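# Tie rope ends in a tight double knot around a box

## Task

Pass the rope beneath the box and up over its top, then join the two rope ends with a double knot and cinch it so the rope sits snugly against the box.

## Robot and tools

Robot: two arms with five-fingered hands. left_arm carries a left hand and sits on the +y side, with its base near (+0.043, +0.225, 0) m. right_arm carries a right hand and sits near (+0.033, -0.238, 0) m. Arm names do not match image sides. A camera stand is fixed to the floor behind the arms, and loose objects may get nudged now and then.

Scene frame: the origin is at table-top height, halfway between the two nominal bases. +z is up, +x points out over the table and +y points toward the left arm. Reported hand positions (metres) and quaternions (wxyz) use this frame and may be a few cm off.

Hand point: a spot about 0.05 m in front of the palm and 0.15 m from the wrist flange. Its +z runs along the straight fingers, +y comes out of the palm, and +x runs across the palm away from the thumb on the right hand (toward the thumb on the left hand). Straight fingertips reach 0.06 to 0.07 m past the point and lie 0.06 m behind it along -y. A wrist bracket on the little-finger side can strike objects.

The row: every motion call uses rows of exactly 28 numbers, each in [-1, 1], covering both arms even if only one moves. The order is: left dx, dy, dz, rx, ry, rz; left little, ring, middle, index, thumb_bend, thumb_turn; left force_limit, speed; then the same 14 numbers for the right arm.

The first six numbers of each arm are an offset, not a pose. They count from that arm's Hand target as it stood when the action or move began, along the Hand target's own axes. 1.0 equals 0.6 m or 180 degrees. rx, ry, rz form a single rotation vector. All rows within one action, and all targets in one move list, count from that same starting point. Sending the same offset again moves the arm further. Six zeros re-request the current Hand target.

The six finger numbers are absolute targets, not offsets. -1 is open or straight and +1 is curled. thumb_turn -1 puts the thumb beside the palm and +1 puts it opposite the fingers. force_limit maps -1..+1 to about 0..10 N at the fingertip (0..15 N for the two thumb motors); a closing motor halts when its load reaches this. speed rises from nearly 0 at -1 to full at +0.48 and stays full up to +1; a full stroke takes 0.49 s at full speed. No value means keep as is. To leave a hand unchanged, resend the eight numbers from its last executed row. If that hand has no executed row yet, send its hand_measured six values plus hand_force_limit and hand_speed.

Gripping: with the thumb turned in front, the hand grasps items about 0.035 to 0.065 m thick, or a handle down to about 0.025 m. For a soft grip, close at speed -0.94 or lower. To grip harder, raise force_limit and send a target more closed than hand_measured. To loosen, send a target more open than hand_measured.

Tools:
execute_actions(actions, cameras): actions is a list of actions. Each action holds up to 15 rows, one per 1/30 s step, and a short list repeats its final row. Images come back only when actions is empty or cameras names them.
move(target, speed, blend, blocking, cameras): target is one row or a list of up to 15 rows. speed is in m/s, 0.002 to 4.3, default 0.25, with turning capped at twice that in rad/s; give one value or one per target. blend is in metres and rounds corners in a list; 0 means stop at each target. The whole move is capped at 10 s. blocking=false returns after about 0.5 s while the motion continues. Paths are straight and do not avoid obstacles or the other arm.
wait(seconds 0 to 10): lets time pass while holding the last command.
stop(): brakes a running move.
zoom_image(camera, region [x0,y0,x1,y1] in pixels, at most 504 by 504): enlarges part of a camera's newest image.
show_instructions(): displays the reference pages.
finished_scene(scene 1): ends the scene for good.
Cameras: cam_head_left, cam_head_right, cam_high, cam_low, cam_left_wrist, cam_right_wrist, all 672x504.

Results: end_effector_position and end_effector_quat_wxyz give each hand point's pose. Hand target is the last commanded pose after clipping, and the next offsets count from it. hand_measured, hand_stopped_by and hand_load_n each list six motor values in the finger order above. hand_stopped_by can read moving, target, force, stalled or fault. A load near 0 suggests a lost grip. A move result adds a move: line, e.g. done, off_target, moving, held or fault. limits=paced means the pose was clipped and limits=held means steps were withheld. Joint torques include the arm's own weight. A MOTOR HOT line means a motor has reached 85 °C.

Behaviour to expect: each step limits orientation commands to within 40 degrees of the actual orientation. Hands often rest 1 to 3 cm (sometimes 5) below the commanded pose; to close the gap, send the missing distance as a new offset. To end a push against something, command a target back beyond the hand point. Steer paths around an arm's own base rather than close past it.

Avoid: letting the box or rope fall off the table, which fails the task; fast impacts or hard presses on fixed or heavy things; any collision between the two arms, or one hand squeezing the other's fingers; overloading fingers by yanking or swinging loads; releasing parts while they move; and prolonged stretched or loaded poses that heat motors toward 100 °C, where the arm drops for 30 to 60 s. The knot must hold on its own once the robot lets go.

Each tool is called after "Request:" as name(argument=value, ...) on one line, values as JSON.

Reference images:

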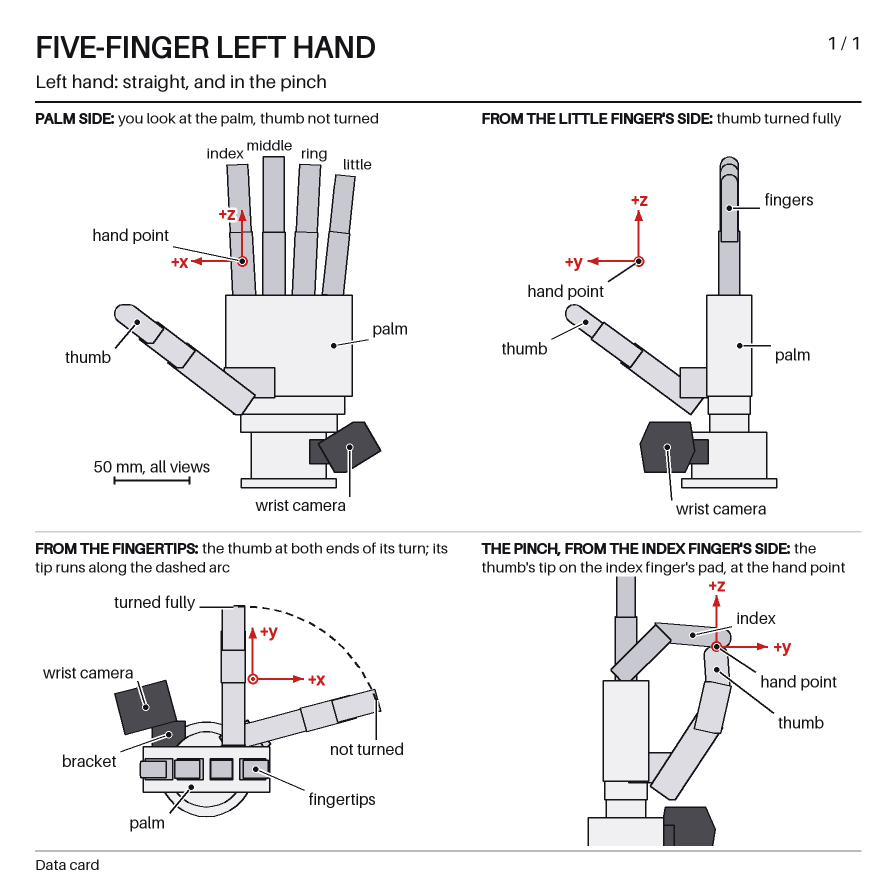

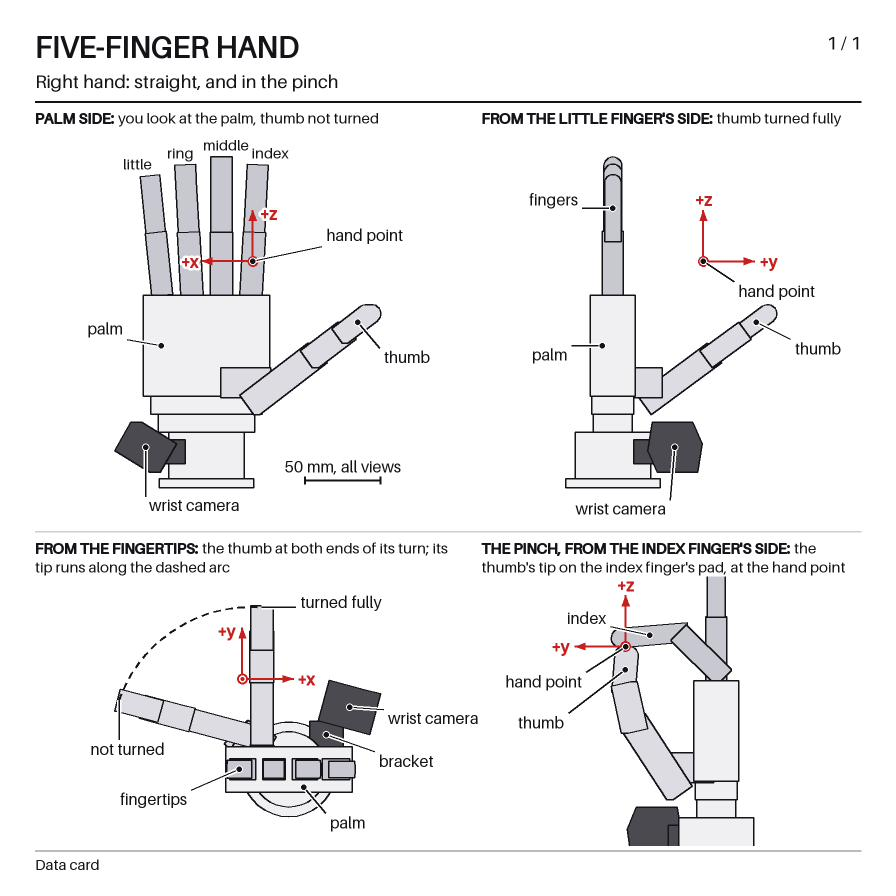

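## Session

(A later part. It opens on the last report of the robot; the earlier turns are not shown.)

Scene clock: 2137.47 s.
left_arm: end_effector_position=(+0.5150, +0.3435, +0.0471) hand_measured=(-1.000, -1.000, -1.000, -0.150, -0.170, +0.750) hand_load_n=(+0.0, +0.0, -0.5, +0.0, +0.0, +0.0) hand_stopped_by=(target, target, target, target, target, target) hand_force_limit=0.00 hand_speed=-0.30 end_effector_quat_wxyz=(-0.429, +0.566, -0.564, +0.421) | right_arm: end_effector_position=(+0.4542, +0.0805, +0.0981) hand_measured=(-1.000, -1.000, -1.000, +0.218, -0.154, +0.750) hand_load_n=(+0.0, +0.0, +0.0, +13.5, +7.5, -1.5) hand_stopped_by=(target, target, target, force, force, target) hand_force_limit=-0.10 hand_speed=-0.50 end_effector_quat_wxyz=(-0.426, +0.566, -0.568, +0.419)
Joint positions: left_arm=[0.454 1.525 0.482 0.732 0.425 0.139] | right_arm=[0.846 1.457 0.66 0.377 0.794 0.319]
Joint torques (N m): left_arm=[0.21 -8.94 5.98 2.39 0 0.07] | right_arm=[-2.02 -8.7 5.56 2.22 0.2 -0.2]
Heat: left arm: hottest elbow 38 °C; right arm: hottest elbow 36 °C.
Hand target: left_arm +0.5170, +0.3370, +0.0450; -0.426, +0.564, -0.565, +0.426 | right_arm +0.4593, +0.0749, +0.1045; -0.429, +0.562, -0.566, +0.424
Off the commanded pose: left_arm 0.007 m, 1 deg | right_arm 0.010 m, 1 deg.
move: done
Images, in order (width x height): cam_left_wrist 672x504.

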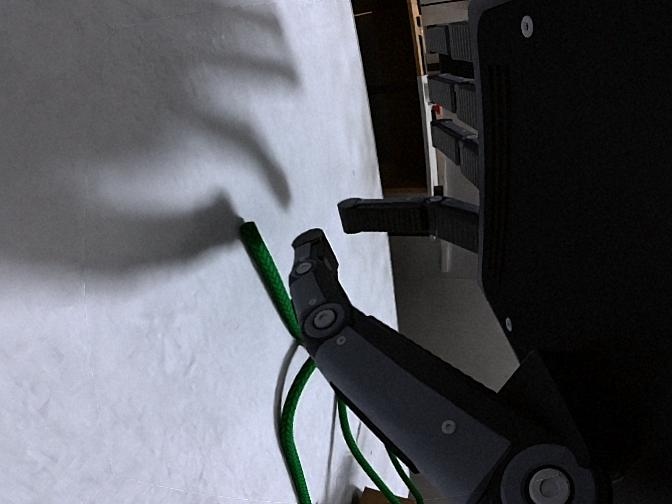

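Request:
move(target=[[0.0067,0.0263,-0.0132,0,0,0,-1,-1,-1,-0.15,-0.17,0.75,0,-0.3,0,0,0,0,0,0,-1,-1,-1,0.41,0.0,0.75,-0.1,-0.5]], speed=0.05, cameras=["cam_left_wrist"])

Scene clock: 2148.50 s.
left_arm: end_effector_position=(+0.5041, +0.3381, +0.0342) hand_measured=(-1.000, -1.000, -1.000, -0.150, -0.170, +0.750) hand_load_n=(+0.0, +0.0, +0.0, +0.0, +0.0, +0.0) hand_stopped_by=(target, target, target, target, target, target) hand_force_limit=0.00 hand_speed=-0.30 end_effector_quat_wxyz=(-0.429, +0.566, -0.564, +0.421) | right_arm: end_effector_position=(+0.4542, +0.0805, +0.0981) hand_measured=(-1.000, -1.000, -1.000, +0.218, -0.154, +0.750) hand_load_n=(+0.0, +0.0, +0.0, +13.5, +7.5, -1.5) hand_stopped_by=(target, target, target, force, force, target) hand_force_limit=-0.10 hand_speed=-0.50 end_effector_quat_wxyz=(-0.426, +0.566, -0.568, +0.419)
Joint positions: left_arm=[0.454 1.549 0.443 0.796 0.426 0.139] | right_arm=[0.846 1.457 0.66 0.377 0.794 0.319]
Joint torques (N m): left_arm=[0.56 -8.7 5.39 2.33 0.17 0.08] | right_arm=[-1.96 -8.7 5.56 2.24 0.2 -0.2]
Heat: left arm: hottest elbow 38 °C; right arm: hottest elbow 35 °C.
Hand target: left_arm +0.5050, +0.3330, +0.0320; -0.426, +0.564, -0.565, +0.426 | right_arm +0.4593, +0.0749, +0.1045; -0.429, +0.562, -0.566, +0.424
Off the commanded pose: left_arm 0.006 m, 1 deg | right_arm 0.010 m, 1 deg.
move: done
Images, in order (width x height): cam_left_wrist 672x504.

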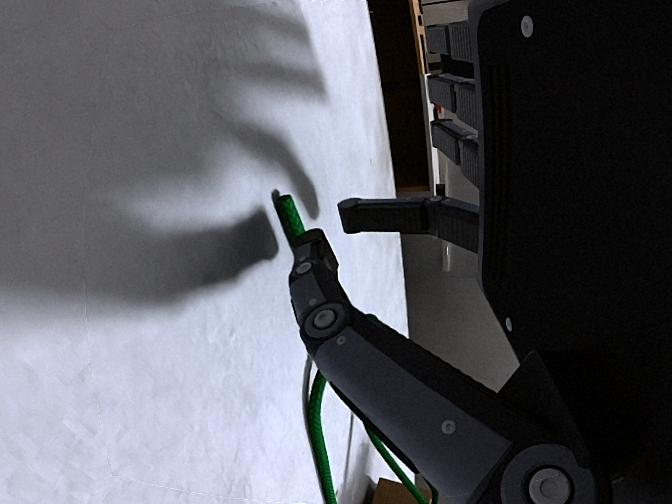

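Request:
move(target=[[-0.0017,0.0197,0.0161,0,0,0,-1,-1,-1,-0.15,-0.17,0.75,0,-0.3,0,0,0,0,0,0,-1,-1,-1,0.41,0.0,0.75,-0.1,-0.5]], speed=0.04, cameras=["cam_left_wrist"])

Request:
zoom_image(camera="cam_left_wrist", region=[200, 120, 460, 420])

Scene clock: 2158.00 s.
left_arm: end_effector_position=(+0.5072, +0.3391, +0.0239) hand_measured=(-1.000, -1.000, -1.000, -0.150, -0.170, +0.750) hand_load_n=(+0.0, +0.0, +0.0, +0.0, -1.0, +0.5) hand_stopped_by=(target, target, target, target, target, target) hand_force_limit=0.00 hand_speed=-0.30 end_effector_quat_wxyz=(-0.432, +0.564, -0.562, +0.424) | right_arm: end_effector_position=(+0.4542, +0.0805, +0.0981) hand_measured=(-1.000, -1.000, -1.000, +0.218, -0.154, +0.750) hand_load_n=(+0.0, +0.0, +0.0, +13.5, +7.5, -1.5) hand_stopped_by=(target, target, target, force, force, target) hand_force_limit=-0.10 hand_speed=-0.50 end_effector_quat_wxyz=(-0.426, +0.566, -0.568, +0.419)
Joint positions: left_arm=[0.454 1.605 0.443 0.863 0.425 0.133] | right_arm=[0.846 1.457 0.66 0.377 0.794 0.319]
Joint torques (N m): left_arm=[0.21 -8.12 5.98 2.1 -0.02 0.13] | right_arm=[-1.96 -8.64 5.56 2.22 0.2 -0.2]
Heat: left arm: hottest elbow 38 °C; right arm: hottest elbow 35 °C.
Hand target: left_arm +0.5111, +0.3340, +0.0180; -0.426, +0.564, -0.565, +0.426 | right_arm +0.4593, +0.0749, +0.1045; -0.429, +0.562, -0.566, +0.424
Off the commanded pose: left_arm 0.009 m, 1 deg | right_arm 0.010 m, 1 deg.
move: done
Images, in order (width x height): cam_left_wrist 672x504.

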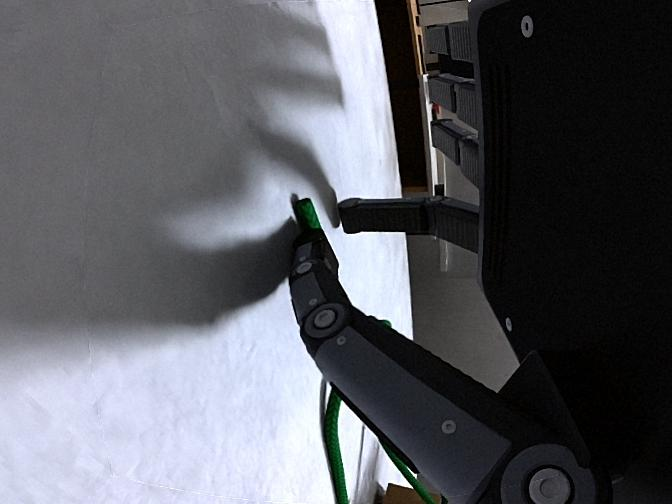

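Scaled by 1.680 from the camera's 672x504 image, which has a finer 960x720 frame.

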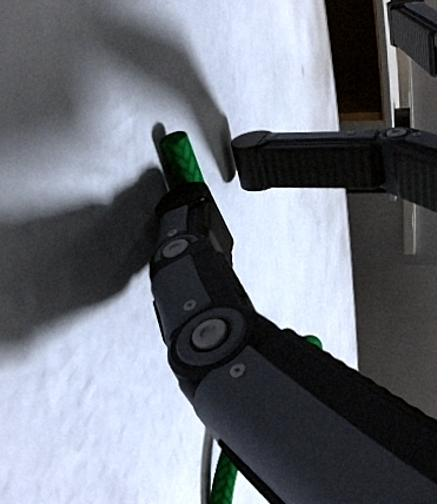

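Request:
move(target=[[0,0.0056,0.0056,0,0,0,-1,-1,-1,-0.15,-0.17,0.75,0,-0.3,0,0,0,0,0,0,-1,-1,-1,0.41,0.0,0.75,-0.1,-0.5],[0,0.0066,0.0066,0,0,0,-1,-1,-1,0.4,-0.17,0.75,-0.2,-0.5,0,0,0,0,0,0,-1,-1,-1,0.41,0.0,0.75,-0.1,-0.5]], speed=0.04, cameras=["cam_left_wrist"])

Request:
zoom_image(camera="cam_left_wrist", region=[200, 120, 460, 420])

Scene clock: 2180.80 s.
left_arm: end_effector_position=(+0.5107, +0.3390, +0.0239) hand_measured=(-1.000, -1.000, -1.000, +0.208, -0.170, +0.750) hand_load_n=(+0.0, +0.0, +0.0, +12.5, +2.5, -2.0) hand_stopped_by=(target, target, target, force, target, target) hand_force_limit=-0.20 hand_speed=-0.50 end_effector_quat_wxyz=(-0.436, +0.561, -0.559, +0.427) | right_arm: end_effector_position=(+0.4542, +0.0805, +0.0981) hand_measured=(-1.000, -1.000, -1.000, +0.218, -0.154, +0.750) hand_load_n=(-0.5, +0.0, +0.0, +14.0, +7.5, -1.5) hand_stopped_by=(target, target, target, force, force, target) hand_force_limit=-0.10 hand_speed=-0.50 end_effector_quat_wxyz=(-0.426, +0.566, -0.568, +0.419)
Joint positions: left_arm=[0.45 1.622 0.445 0.893 0.423 0.128] | right_arm=[0.846 1.457 0.66 0.377 0.794 0.319]
Joint torques (N m): left_arm=[0.26 -7.71 6.06 1.66 -0.08 0.16] | right_arm=[-2.08 -8.64 5.56 2.22 0.2 -0.2]
Heat: left arm: hottest elbow 37 °C; right arm: hottest elbow 35 °C.
Hand target: left_arm +0.5139, +0.3341, +0.0132; -0.426, +0.564, -0.565, +0.426 | right_arm +0.4593, +0.0749, +0.1045; -0.429, +0.562, -0.566, +0.424
Off the commanded pose: left_arm 0.012 m, 1 deg | right_arm 0.010 m, 1 deg.
move: off_target (left_arm); target 2's new numbers were sent with left_arm's hand 0.012 m and 1 deg from that target
Images, in order (width x height): cam_left_wrist 672x504.

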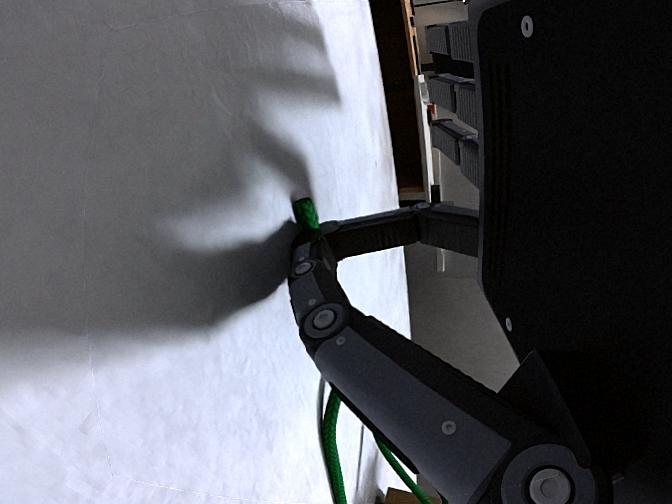

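Scaled by 1.680 from the camera's 672x504 image, which has a finer 960x720 frame.

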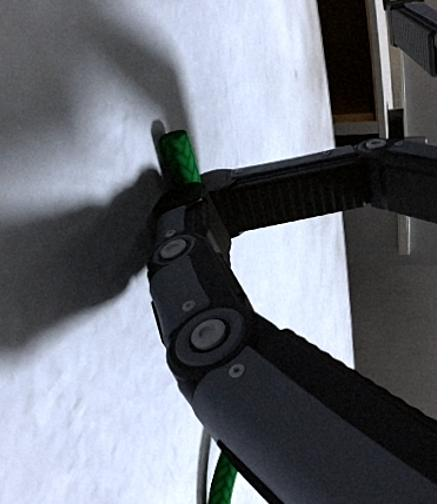

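Request:
move(target=[[0,0,0,0,0,0,-1,-1,-1,0.41,0.0,0.75,-0.1,-0.5,0,0,0,0,0,0,-1,-1,-1,0.41,0.0,0.75,-0.1,-0.5]], speed=0.04)

Request:
move(target=[[0,-0.04,-0.02,0,0,0,-1,-1,-1,0.41,0.0,0.75,-0.1,-0.5,0,0,0,0,0,0,-1,-1,-1,0.41,0.0,0.75,-0.1,-0.5]], speed=0.05, cameras=["cam_high","cam_left_wrist","cam_head_left"])

Request:
zoom_image(camera="cam_high", region=[260, 120, 430, 260])

Scene clock: 2184.53 s.
left_arm: end_effector_position=(+0.5107, +0.3389, +0.0237) hand_measured=(-1.000, -1.000, -1.000, +0.208, -0.130, +0.750) hand_load_n=(+0.0, +0.0, +0.0, +17.5, +7.5, -1.0) hand_stopped_by=(target, target, target, force, force, target) hand_force_limit=-0.10 hand_speed=-0.50 end_effector_quat_wxyz=(-0.436, +0.561, -0.559, +0.427) | right_arm: end_effector_position=(+0.4542, +0.0805, +0.0981) hand_measured=(-1.000, -1.000, -1.000, +0.218, -0.154, +0.750) hand_load_n=(+0.0, +0.0, +0.0, +14.0, +7.5, -1.5) hand_stopped_by=(target, target, target, force, force, target) hand_force_limit=-0.10 hand_speed=-0.50 end_effector_quat_wxyz=(-0.426, +0.566, -0.568, +0.419)
Joint positions: left_arm=[0.45 1.622 0.445 0.893 0.423 0.128] | right_arm=[0.846 1.457 0.66 0.377 0.794 0.319]
Joint torques (N m): left_arm=[0.32 -7.71 6.09 1.65 -0.07 0.16] | right_arm=[-2.02 -8.7 5.56 2.22 0.2 -0.2]
Heat: left arm: hottest elbow 37 °C; right arm: hottest elbow 35 °C.
Hand target: left_arm +0.5139, +0.3341, +0.0132; -0.426, +0.564, -0.565, +0.426 | right_arm +0.4593, +0.0749, +0.1045; -0.429, +0.562, -0.566, +0.424
Off the commanded pose: left_arm 0.012 m, 1 deg | right_arm 0.010 m, 1 deg.
move: off_target (left_arm)

Scene clock: 2185.67 s.
left_arm: end_effector_position=(+0.5047, +0.3359, +0.0324) hand_measured=(-1.000, -1.000, -1.000, +0.208, -0.130, +0.750) hand_load_n=(+0.0, +0.0, +0.0, +18.5, +7.0, -1.0) hand_stopped_by=(target, target, target, force, force, target) hand_force_limit=-0.10 hand_speed=-0.50 end_effector_quat_wxyz=(-0.423, +0.571, -0.563, +0.423) | right_arm: end_effector_position=(+0.4542, +0.0805, +0.0981) hand_measured=(-1.000, -1.000, -1.000, +0.218, -0.154, +0.750) hand_load_n=(+0.0, +0.0, +0.0, +13.5, +8.0, -1.5) hand_stopped_by=(target, target, target, force, force, target) hand_force_limit=-0.10 hand_speed=-0.50 end_effector_quat_wxyz=(-0.426, +0.566, -0.568, +0.419)
Joint positions: left_arm=[0.45 1.553 0.445 0.79 0.423 0.128] | right_arm=[0.846 1.457 0.66 0.377 0.794 0.319]
Joint torques (N m): left_arm=[0.73 -10.64 6.42 1.4 0.17 0.18] | right_arm=[-2.02 -8.7 5.57 2.24 0.2 -0.2]
Heat: left arm: hottest elbow 37 °C; right arm: hottest elbow 35 °C.
Hand target: left_arm +0.5089, +0.3341, +0.0395; -0.426, +0.564, -0.565, +0.426 | right_arm +0.4593, +0.0749, +0.1045; -0.429, +0.562, -0.566, +0.424
Off the commanded pose: left_arm 0.009 m, 1 deg | right_arm 0.010 m, 1 deg.
move: done
Images, in order (width x height): cam_head_left 672x504, cam_high 672x504, cam_left_wrist 672x504.

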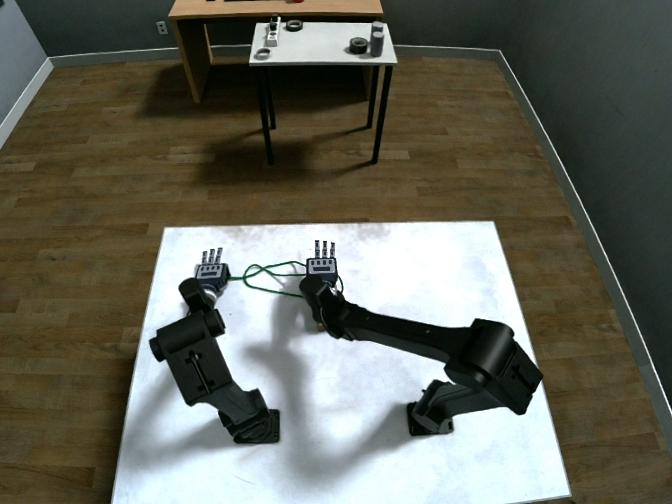

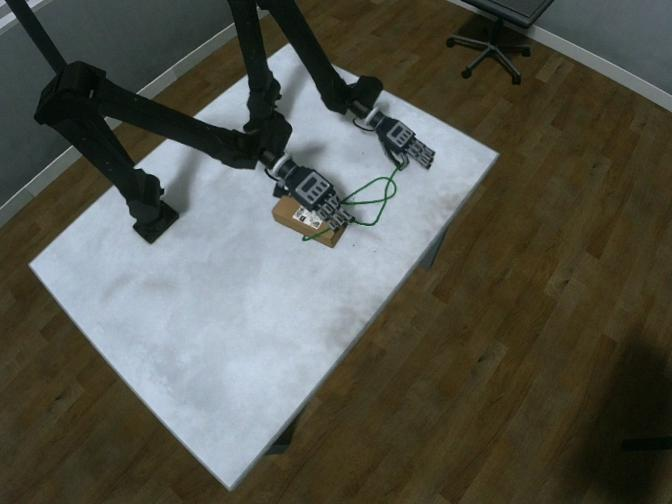

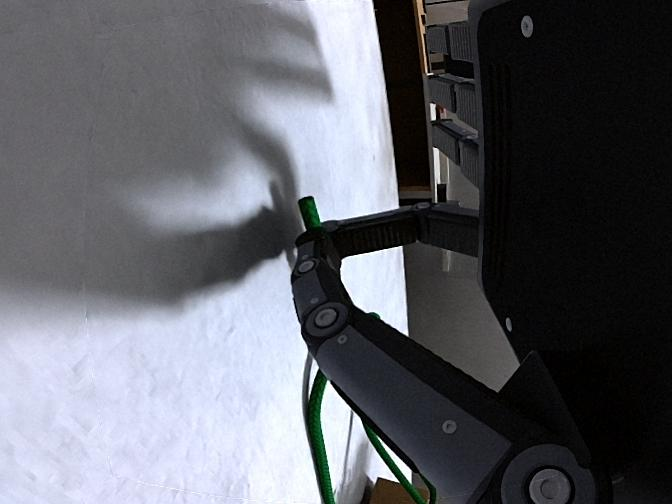

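Scaled by 2.965 from the camera's 672x504 image, which has a finer 960x720 frame.

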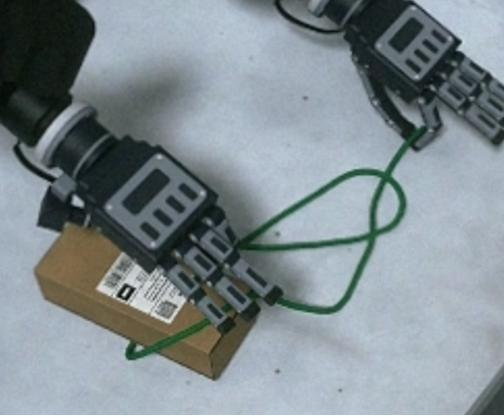

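Request:
move(target=[[0,0,0,0,0,0,-1,-1,-1,0.41,0.0,0.75,-0.1,-0.5,0.1248,-0.0170,-0.0644,0,0,0,-1,-1,-1,0.41,0.0,0.75,-0.1,-0.5]], speed=0.08, cameras=["cam_high","cam_left_wrist","cam_head_right"])

Request:
zoom_image(camera="cam_high", region=[260, 120, 430, 260])

Scene clock: 2207.23 s.
left_arm: end_effector_position=(+0.5047, +0.3359, +0.0323) hand_measured=(-1.000, -1.000, -1.000, +0.208, -0.130, +0.750) hand_load_n=(-0.5, +0.0, +0.0, +18.5, +7.0, -1.0) hand_stopped_by=(target, target, target, force, force, target) hand_force_limit=-0.10 hand_speed=-0.50 end_effector_quat_wxyz=(-0.423, +0.571, -0.563, +0.423) | right_arm: end_effector_position=(+0.4231, +0.0072, +0.1238) hand_measured=(-1.000, -1.000, -1.000, +0.218, -0.154, +0.750) hand_load_n=(+0.0, +0.0, +0.0, +13.5, +7.5, -1.5) hand_stopped_by=(target, target, target, force, force, target) hand_force_limit=-0.10 hand_speed=-0.50 end_effector_quat_wxyz=(-0.436, +0.559, -0.568, +0.418)
Joint positions: left_arm=[0.45 1.553 0.445 0.789 0.423 0.128] | right_arm=[0.764 1.188 0.484 0.337 0.718 0.277]
Joint torques (N m): left_arm=[0.67 -10.75 6.42 1.42 0.17 0.17] | right_arm=[-2.02 -5.42 6.06 1.33 0.15 -0.22]
Heat: left arm: hottest elbow 37 °C; right arm: hottest elbow 35 °C.
Hand target: left_arm +0.5089, +0.3341, +0.0395; -0.426, +0.564, -0.565, +0.426 | right_arm +0.4249, -0.0003, +0.1240; -0.429, +0.562, -0.566, +0.424
Off the commanded pose: left_arm 0.009 m, 1 deg | right_arm 0.008 m, 1 deg.
move: done
Images, in order (width x height): cam_head_right 672x504, cam_high 672x504, cam_left_wrist 672x504.

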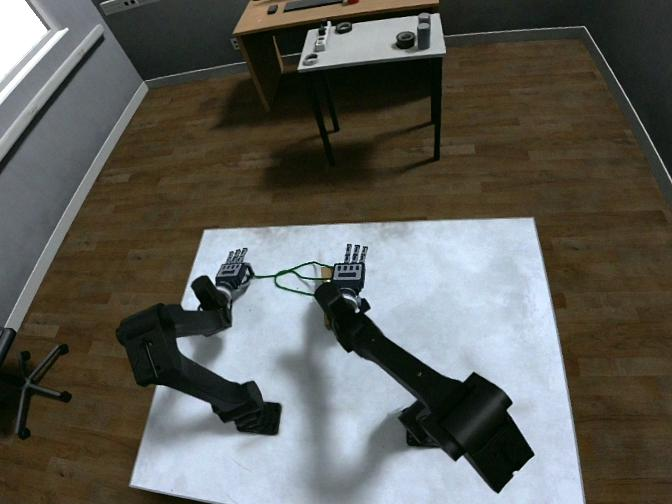

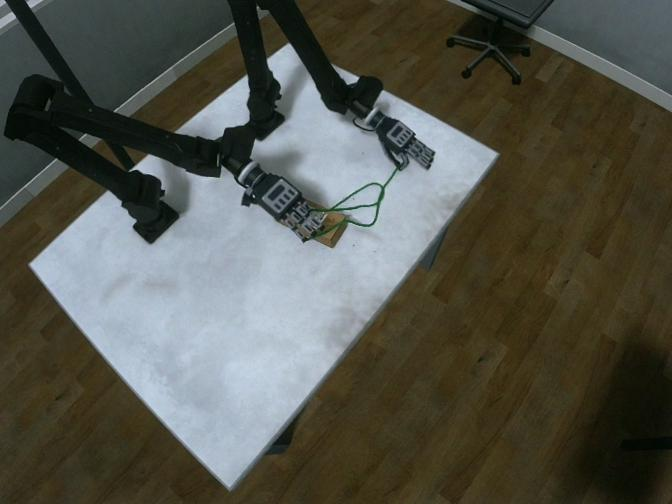

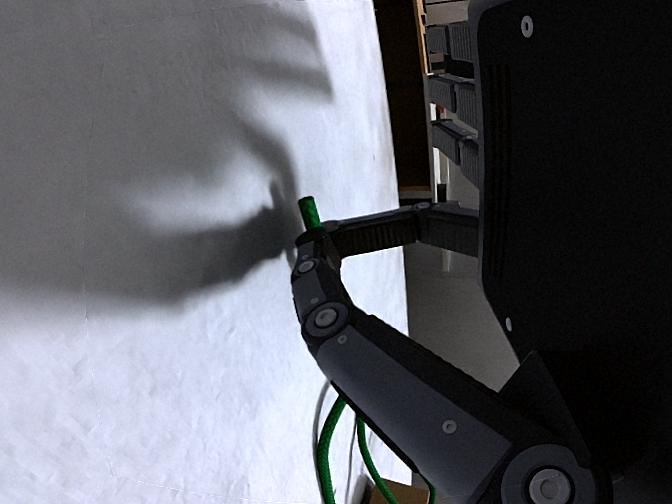

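Scaled by 2.965 from the camera's 672x504 image, which has a finer 960x720 frame.

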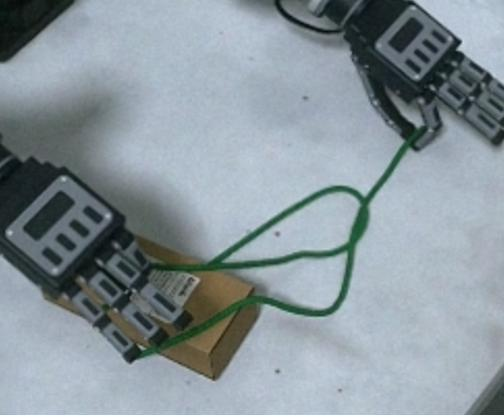

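Request:
move(target=[[-0.05,0.0092,-0.032,0,0,0,-1,-1,-1,0.41,0.0,0.75,-0.1,-0.5,0.2,0.0179,-0.0382,0,0,0,-1,-1,-1,0.41,0.0,0.75,-0.1,-0.5]], speed=0.08, cameras=["cam_high","cam_left_wrist","cam_head_right"])

Request:
zoom_image(camera="cam_high", region=[260, 120, 430, 260])

Scene clock: 2214.33 s.
left_arm: end_effector_position=(+0.4903, +0.3574, +0.0342) hand_measured=(-1.000, -1.000, -1.000, +0.208, -0.130, +0.750) hand_load_n=(+0.0, +0.0, +0.0, +18.5, +7.0, -1.0) hand_stopped_by=(target, target, target, force, force, target) hand_force_limit=-0.10 hand_speed=-0.50 end_effector_quat_wxyz=(-0.418, +0.566, -0.566, +0.429) | right_arm: end_effector_position=(+0.3999, -0.1136, +0.1199) hand_measured=(-1.000, -1.000, -1.000, +0.218, -0.154, +0.750) hand_load_n=(+0.0, +0.0, +0.0, +14.0, +7.5, -1.5) hand_stopped_by=(target, target, target, force, force, target) hand_force_limit=-0.10 hand_speed=-0.50 end_effector_quat_wxyz=(-0.437, +0.558, -0.568, +0.418)
Joint positions: left_arm=[0.539 1.545 0.445 0.768 0.528 0.159] | right_arm=[0.428 0.859 0.274 0.289 0.4 0.148]
Joint torques (N m): left_arm=[2.32 -10.81 5.81 1.37 0.21 0.26] | right_arm=[-2.02 -2.14 6.64 1.42 0.06 -0.21]
Heat: left arm: hottest elbow 37 °C; right arm: hottest elbow 35 °C.
Hand target: left_arm +0.4890, +0.3639, +0.0395; -0.426, +0.564, -0.565, +0.426 | right_arm +0.3998, -0.1202, +0.1189; -0.429, +0.561, -0.566, +0.424
Off the commanded pose: left_arm 0.009 m, 1 deg | right_arm 0.007 m, 1 deg.
move: done
Images, in order (width x height): cam_head_right 672x504, cam_high 672x504, cam_left_wrist 672x504.

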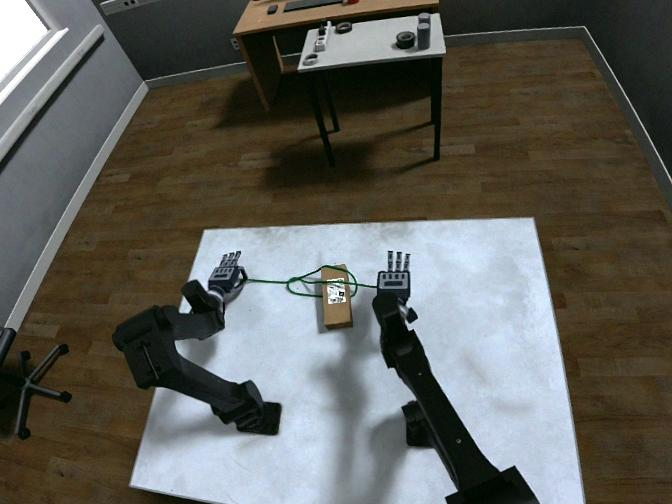

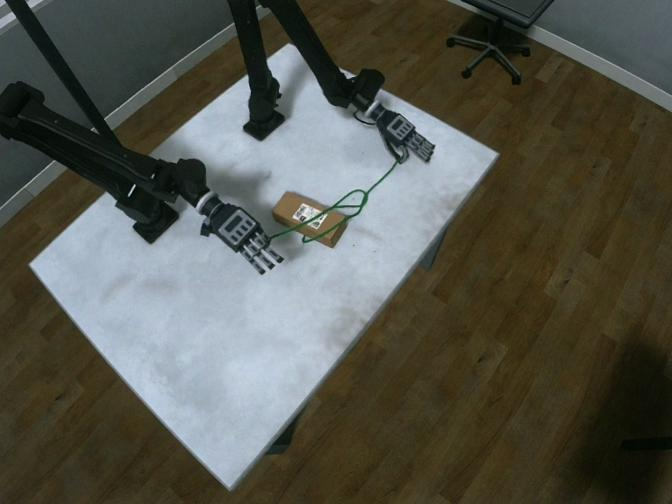

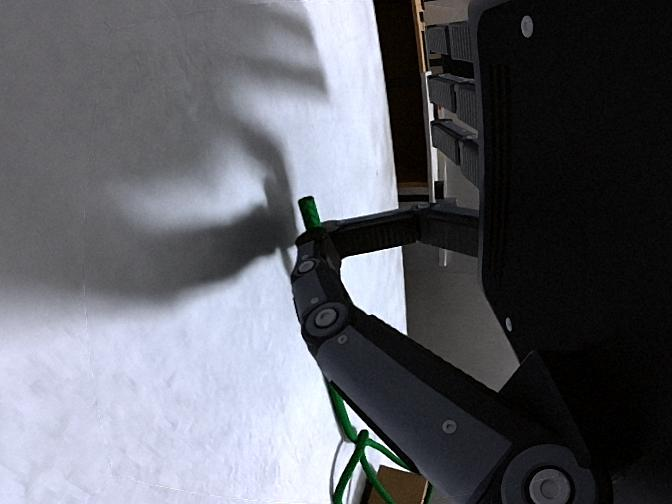

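Scaled by 2.965 from the camera's 672x504 image, which has a finer 960x720 frame.

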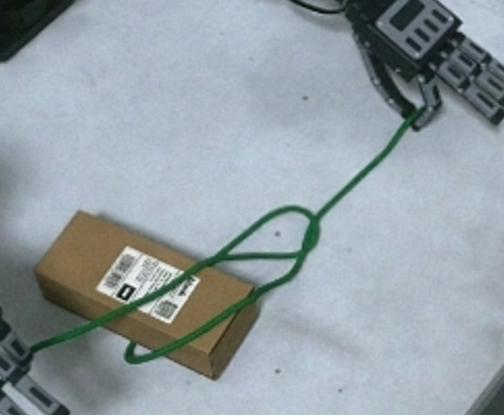

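Request:
move(target=[[-0.05,-0.0068,-0.0367,0,0,0,-1,-1,-1,0.41,0.0,0.75,-0.1,-0.5,0.2167,0.0488,0.0053,0,0,0,-1,-1,-1,0.41,0.0,0.75,-0.1,-0.5]], speed=0.08, cameras=["cam_high","cam_left_wrist","cam_head_right","cam_right_wrist"])

Request:
zoom_image(camera="cam_high", region=[220, 120, 430, 290])

Scene clock: 2222.73 s.
left_arm: end_effector_position=(+0.4671, +0.3850, +0.0409) hand_measured=(-1.000, -1.000, -1.000, +0.208, -0.130, +0.750) hand_load_n=(+0.0, +0.0, +0.0, +18.5, +7.0, -1.0) hand_stopped_by=(target, target, target, force, force, target) hand_force_limit=-0.10 hand_speed=-0.50 end_effector_quat_wxyz=(-0.415, +0.569, -0.566, +0.429) | right_arm: end_effector_position=(+0.3930, -0.2436, +0.0873) hand_measured=(-1.000, -1.000, -1.000, +0.218, -0.154, +0.750) hand_load_n=(+0.0, +0.0, -0.5, +14.0, +7.5, -1.5) hand_stopped_by=(target, target, target, force, force, target) hand_force_limit=-0.10 hand_speed=-0.50 end_effector_quat_wxyz=(-0.432, +0.562, -0.572, +0.414)
Joint positions: left_arm=[0.651 1.502 0.445 0.692 0.633 0.203] | right_arm=[-0.21 0.87 0.181 0.394 -0.212 -0.033]
Joint torques (N m): left_arm=[2.32 -10.4 7.01 1.33 0.26 0.26] | right_arm=[-2.02 -0.44 6.35 2.56 -0.12 -0.21]
Heat: left arm: hottest elbow 37 °C; right arm: hottest elbow 36 °C.
Hand target: left_arm +0.4690, +0.3941, +0.0495; -0.426, +0.564, -0.565, +0.426 | right_arm +0.3947, -0.2498, +0.0885; -0.429, +0.561, -0.566, +0.424
Off the commanded pose: left_arm 0.013 m, 1 deg | right_arm 0.007 m, 1 deg.
move: off_target (left_arm)
Images, in order (width x height): cam_head_right 672x504, cam_high 672x504, cam_left_wrist 672x504, cam_right_wrist 672x504.

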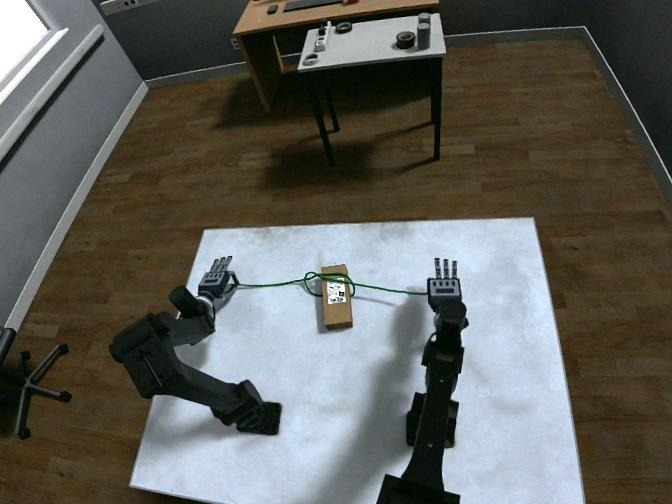

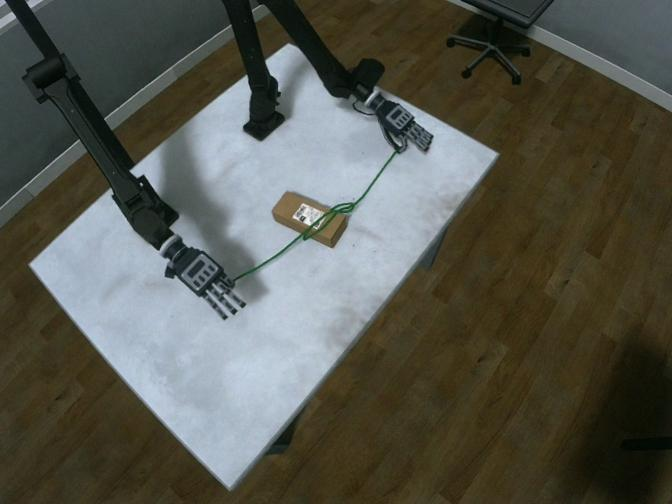

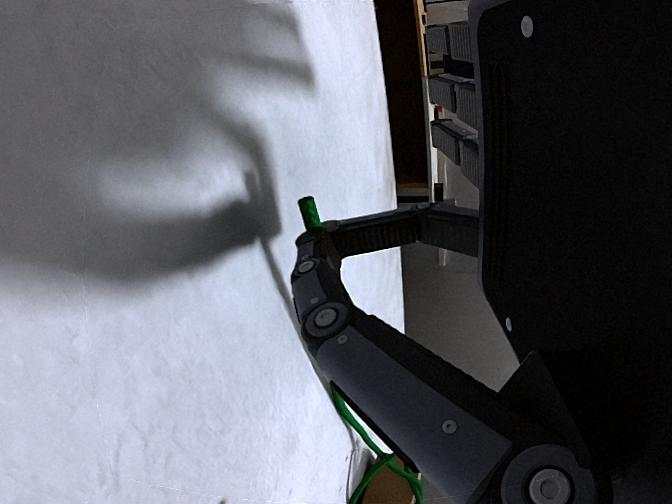

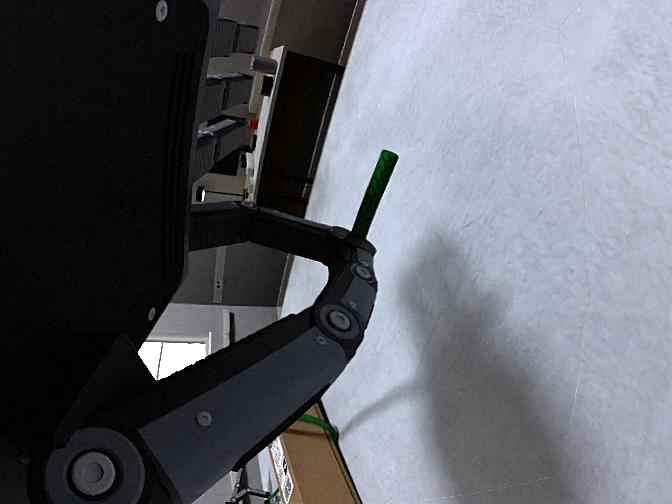

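Scaled by 2.400 from the camera's 672x504 image, which has a finer 960x720 frame.

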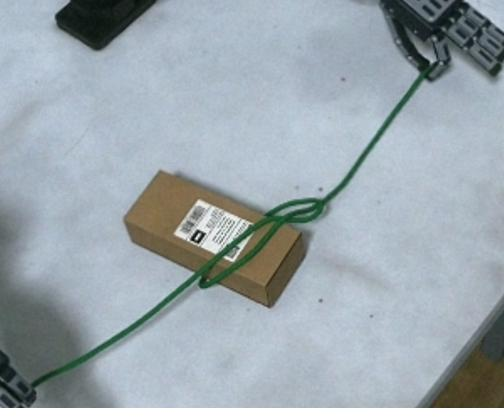

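Request:
move(target=[[-0.0667,0.0092,-0.032,0,0,0,-1,-1,-1,0.41,0.0,0.75,-0.1,-0.5,0.0833,0.008,0.0023,0,0,0,-1,-1,-1,0.41,0.0,0.75,-0.1,-0.5]], speed=0.05, cameras=["cam_high","cam_left_wrist","cam_head_right","cam_right_wrist"])

Request:
zoom_image(camera="cam_high", region=[220, 120, 430, 290])

Scene clock: 2228.17 s.
left_arm: end_effector_position=(+0.4402, +0.4165, +0.0388) hand_measured=(-1.000, -1.000, -1.000, +0.208, -0.130, +0.750) hand_load_n=(+0.0, +0.0, +0.0, +18.5, +7.0, -1.0) hand_stopped_by=(target, target, target, force, force, target) hand_force_limit=-0.10 hand_speed=-0.50 end_effector_quat_wxyz=(-0.410, +0.572, -0.565, +0.431) | right_arm: end_effector_position=(+0.3826, -0.2880, +0.0689) hand_measured=(-1.000, -1.000, -1.000, +0.218, -0.154, +0.750) hand_load_n=(+0.0, +0.0, +0.0, +13.5, +7.5, -1.5) hand_stopped_by=(target, target, target, force, force, target) hand_force_limit=-0.10 hand_speed=-0.50 end_effector_quat_wxyz=(-0.429, +0.563, -0.580, +0.403)
Joint positions: left_arm=[0.782 1.502 0.455 0.633 0.757 0.262] | right_arm=[-0.442 0.974 0.181 0.448 -0.434 -0.104]
Joint torques (N m): left_arm=[2.37 -9.17 9.32 1.24 0.27 0.26] | right_arm=[-2.02 -1.32 7.84 2.7 -0.17 -0.17]
Heat: left arm: hottest elbow 37 °C; right arm: hottest elbow 36 °C.
Hand target: left_arm +0.4489, +0.4340, +0.0495; -0.426, +0.564, -0.565, +0.426 | right_arm +0.3947, -0.2997, +0.0831; -0.429, +0.561, -0.566, +0.424
Off the commanded pose: left_arm 0.022 m, 2 deg | right_arm 0.022 m, 3 deg.
move: off_target (left_arm, right_arm)
Images, in order (width x height): cam_head_right 672x504, cam_high 672x504, cam_left_wrist 672x504, cam_right_wrist 672x504.

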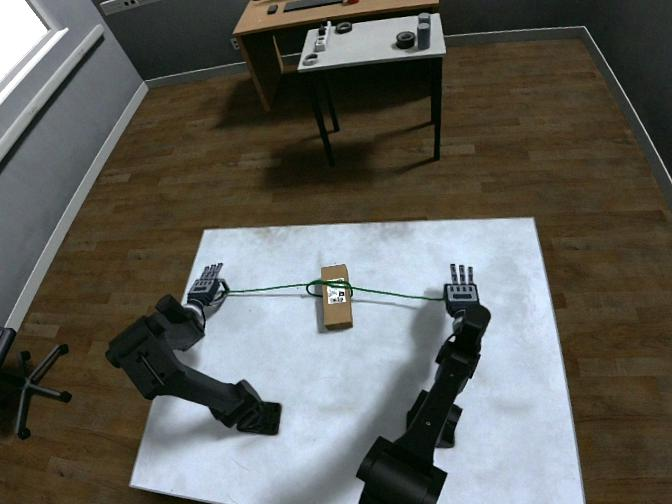

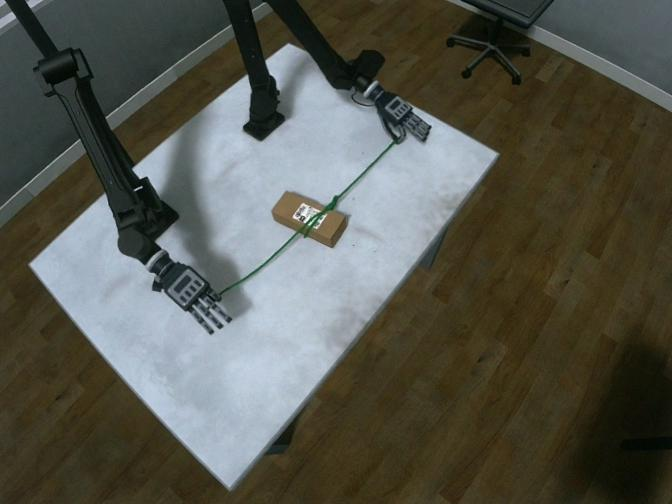

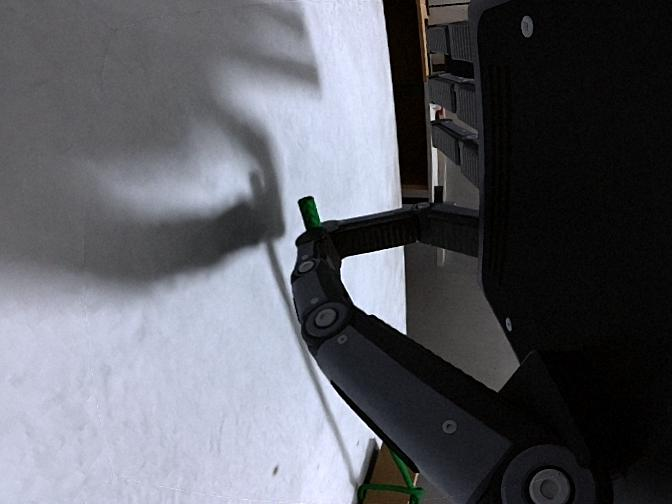

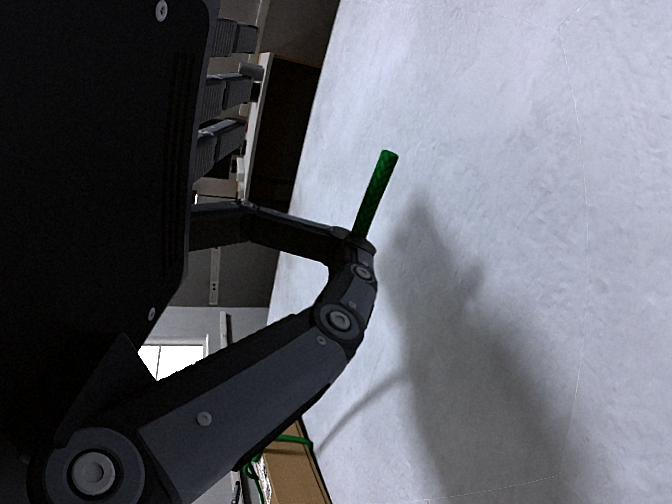

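Scaled by 2.400 from the camera's 672x504 image, which has a finer 960x720 frame.

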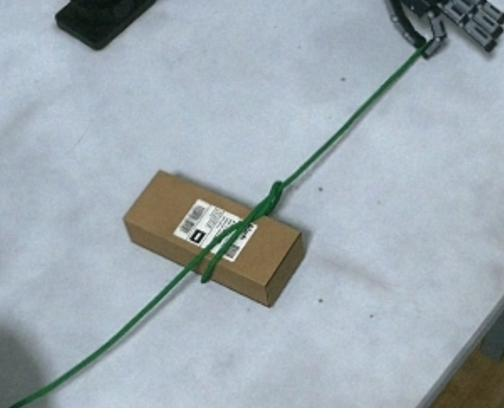

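Request:
move(target=[[-0.0417,0,0,0,0,0,-1,-1,-1,0.41,0.0,0.75,-0.1,-0.5,0.0417,0.0,0.0,0,0,0,-1,-1,-1,0.41,0.0,0.75,-0.1,-0.5]], speed=0.04, cameras=["cam_high","cam_left_wrist","cam_head_right","cam_right_wrist"])

Request:
zoom_image(camera="cam_high", region=[220, 120, 430, 290])

Request:
zoom_image(camera="cam_head_right", region=[210, 230, 460, 340])

Scene clock: 2234.90 s.
left_arm: end_effector_position=(+0.4411, +0.4402, +0.0426) hand_measured=(-1.000, -1.000, -1.000, +0.208, -0.130, +0.750) hand_load_n=(+0.0, +0.0, +0.0, +18.5, +7.5, -1.0) hand_stopped_by=(target, target, target, force, force, target) hand_force_limit=-0.10 hand_speed=-0.50 end_effector_quat_wxyz=(-0.412, +0.569, -0.565, +0.432) | right_arm: end_effector_position=(+0.3782, -0.3084, +0.0640) hand_measured=(-1.000, -1.000, -1.000, +0.218, -0.154, +0.750) hand_load_n=(+0.0, -0.5, +0.0, +14.0, +7.5, -1.5) hand_stopped_by=(target, target, target, force, force, target) hand_force_limit=-0.10 hand_speed=-0.50 end_effector_quat_wxyz=(-0.430, +0.563, -0.584, +0.397)
Joint positions: left_arm=[0.831 1.527 0.504 0.598 0.804 0.288] | right_arm=[-0.542 1.024 0.196 0.454 -0.531 -0.139]
Joint torques (N m): left_arm=[2.43 -8.82 9.7 1.24 0.24 0.29] | right_arm=[-2.14 -1.67 8.55 2.54 -0.19 -0.22]
Heat: left arm: hottest elbow 37 °C; right arm: hottest elbow 36 °C.
Hand target: left_arm +0.4489, +0.4591, +0.0494; -0.426, +0.564, -0.565, +0.426 | right_arm +0.3946, -0.3249, +0.0828; -0.429, +0.561, -0.566, +0.424
Off the commanded pose: left_arm 0.022 m, 2 deg | right_arm 0.030 m, 4 deg.
move: off_target (left_arm, right_arm)
Images, in order (width x height): cam_head_right 672x504, cam_high 672x504, cam_left_wrist 672x504, cam_right_wrist 672x504.

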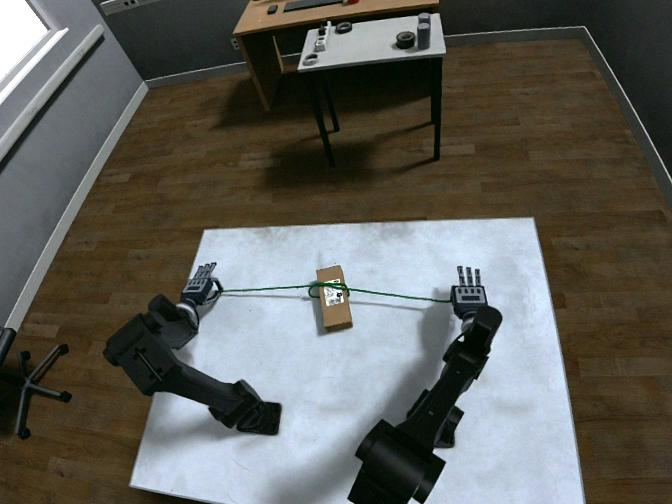

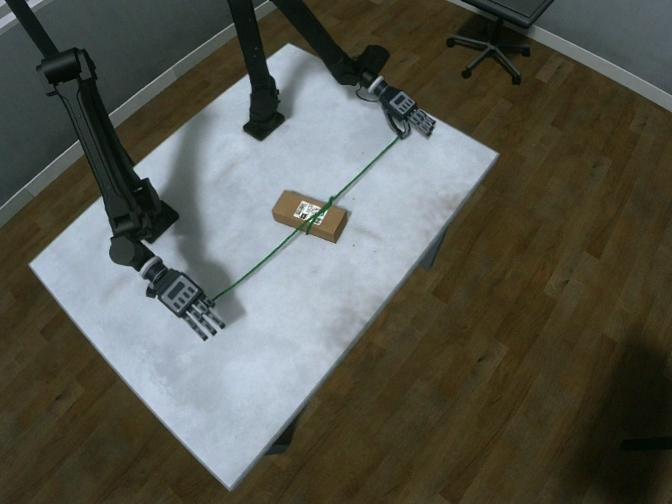

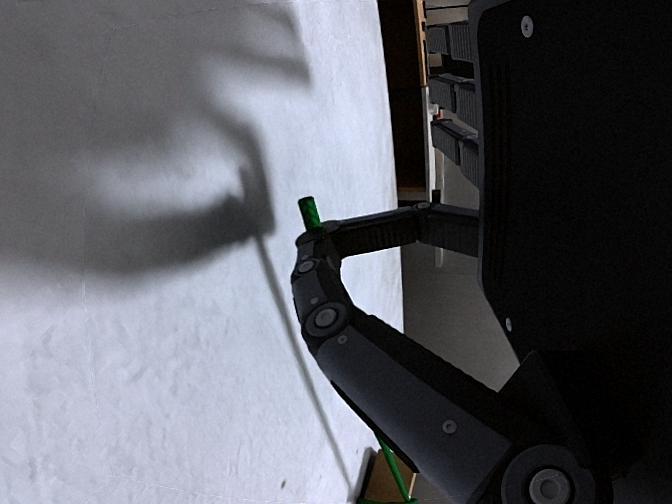

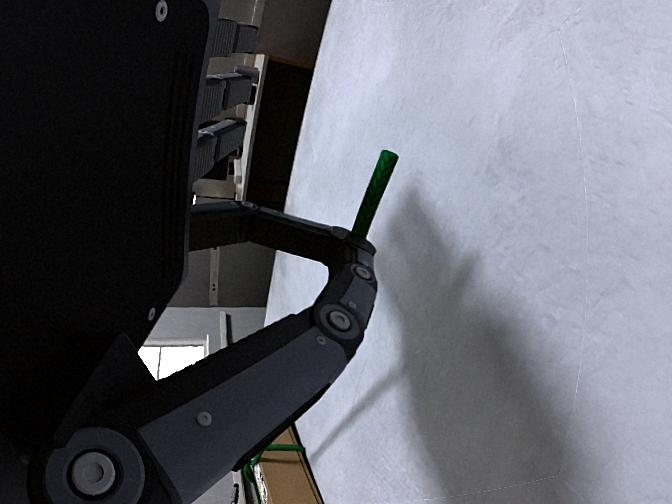

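Scaled by 2.400 from the camera's 672x504 image, which has a finer 960x720 frame.

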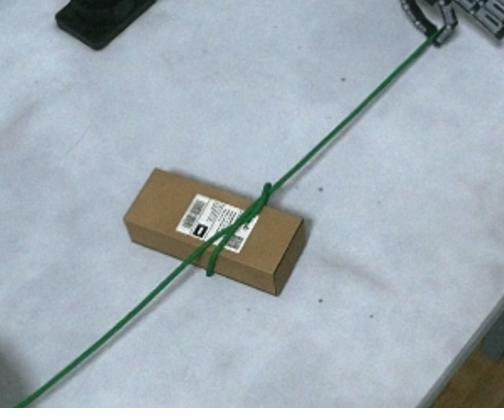

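Scaled by 2.016 from the camera's 672x504 image, which has a finer 960x720 frame.

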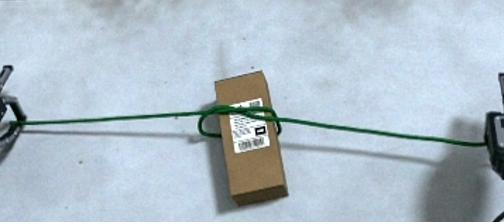

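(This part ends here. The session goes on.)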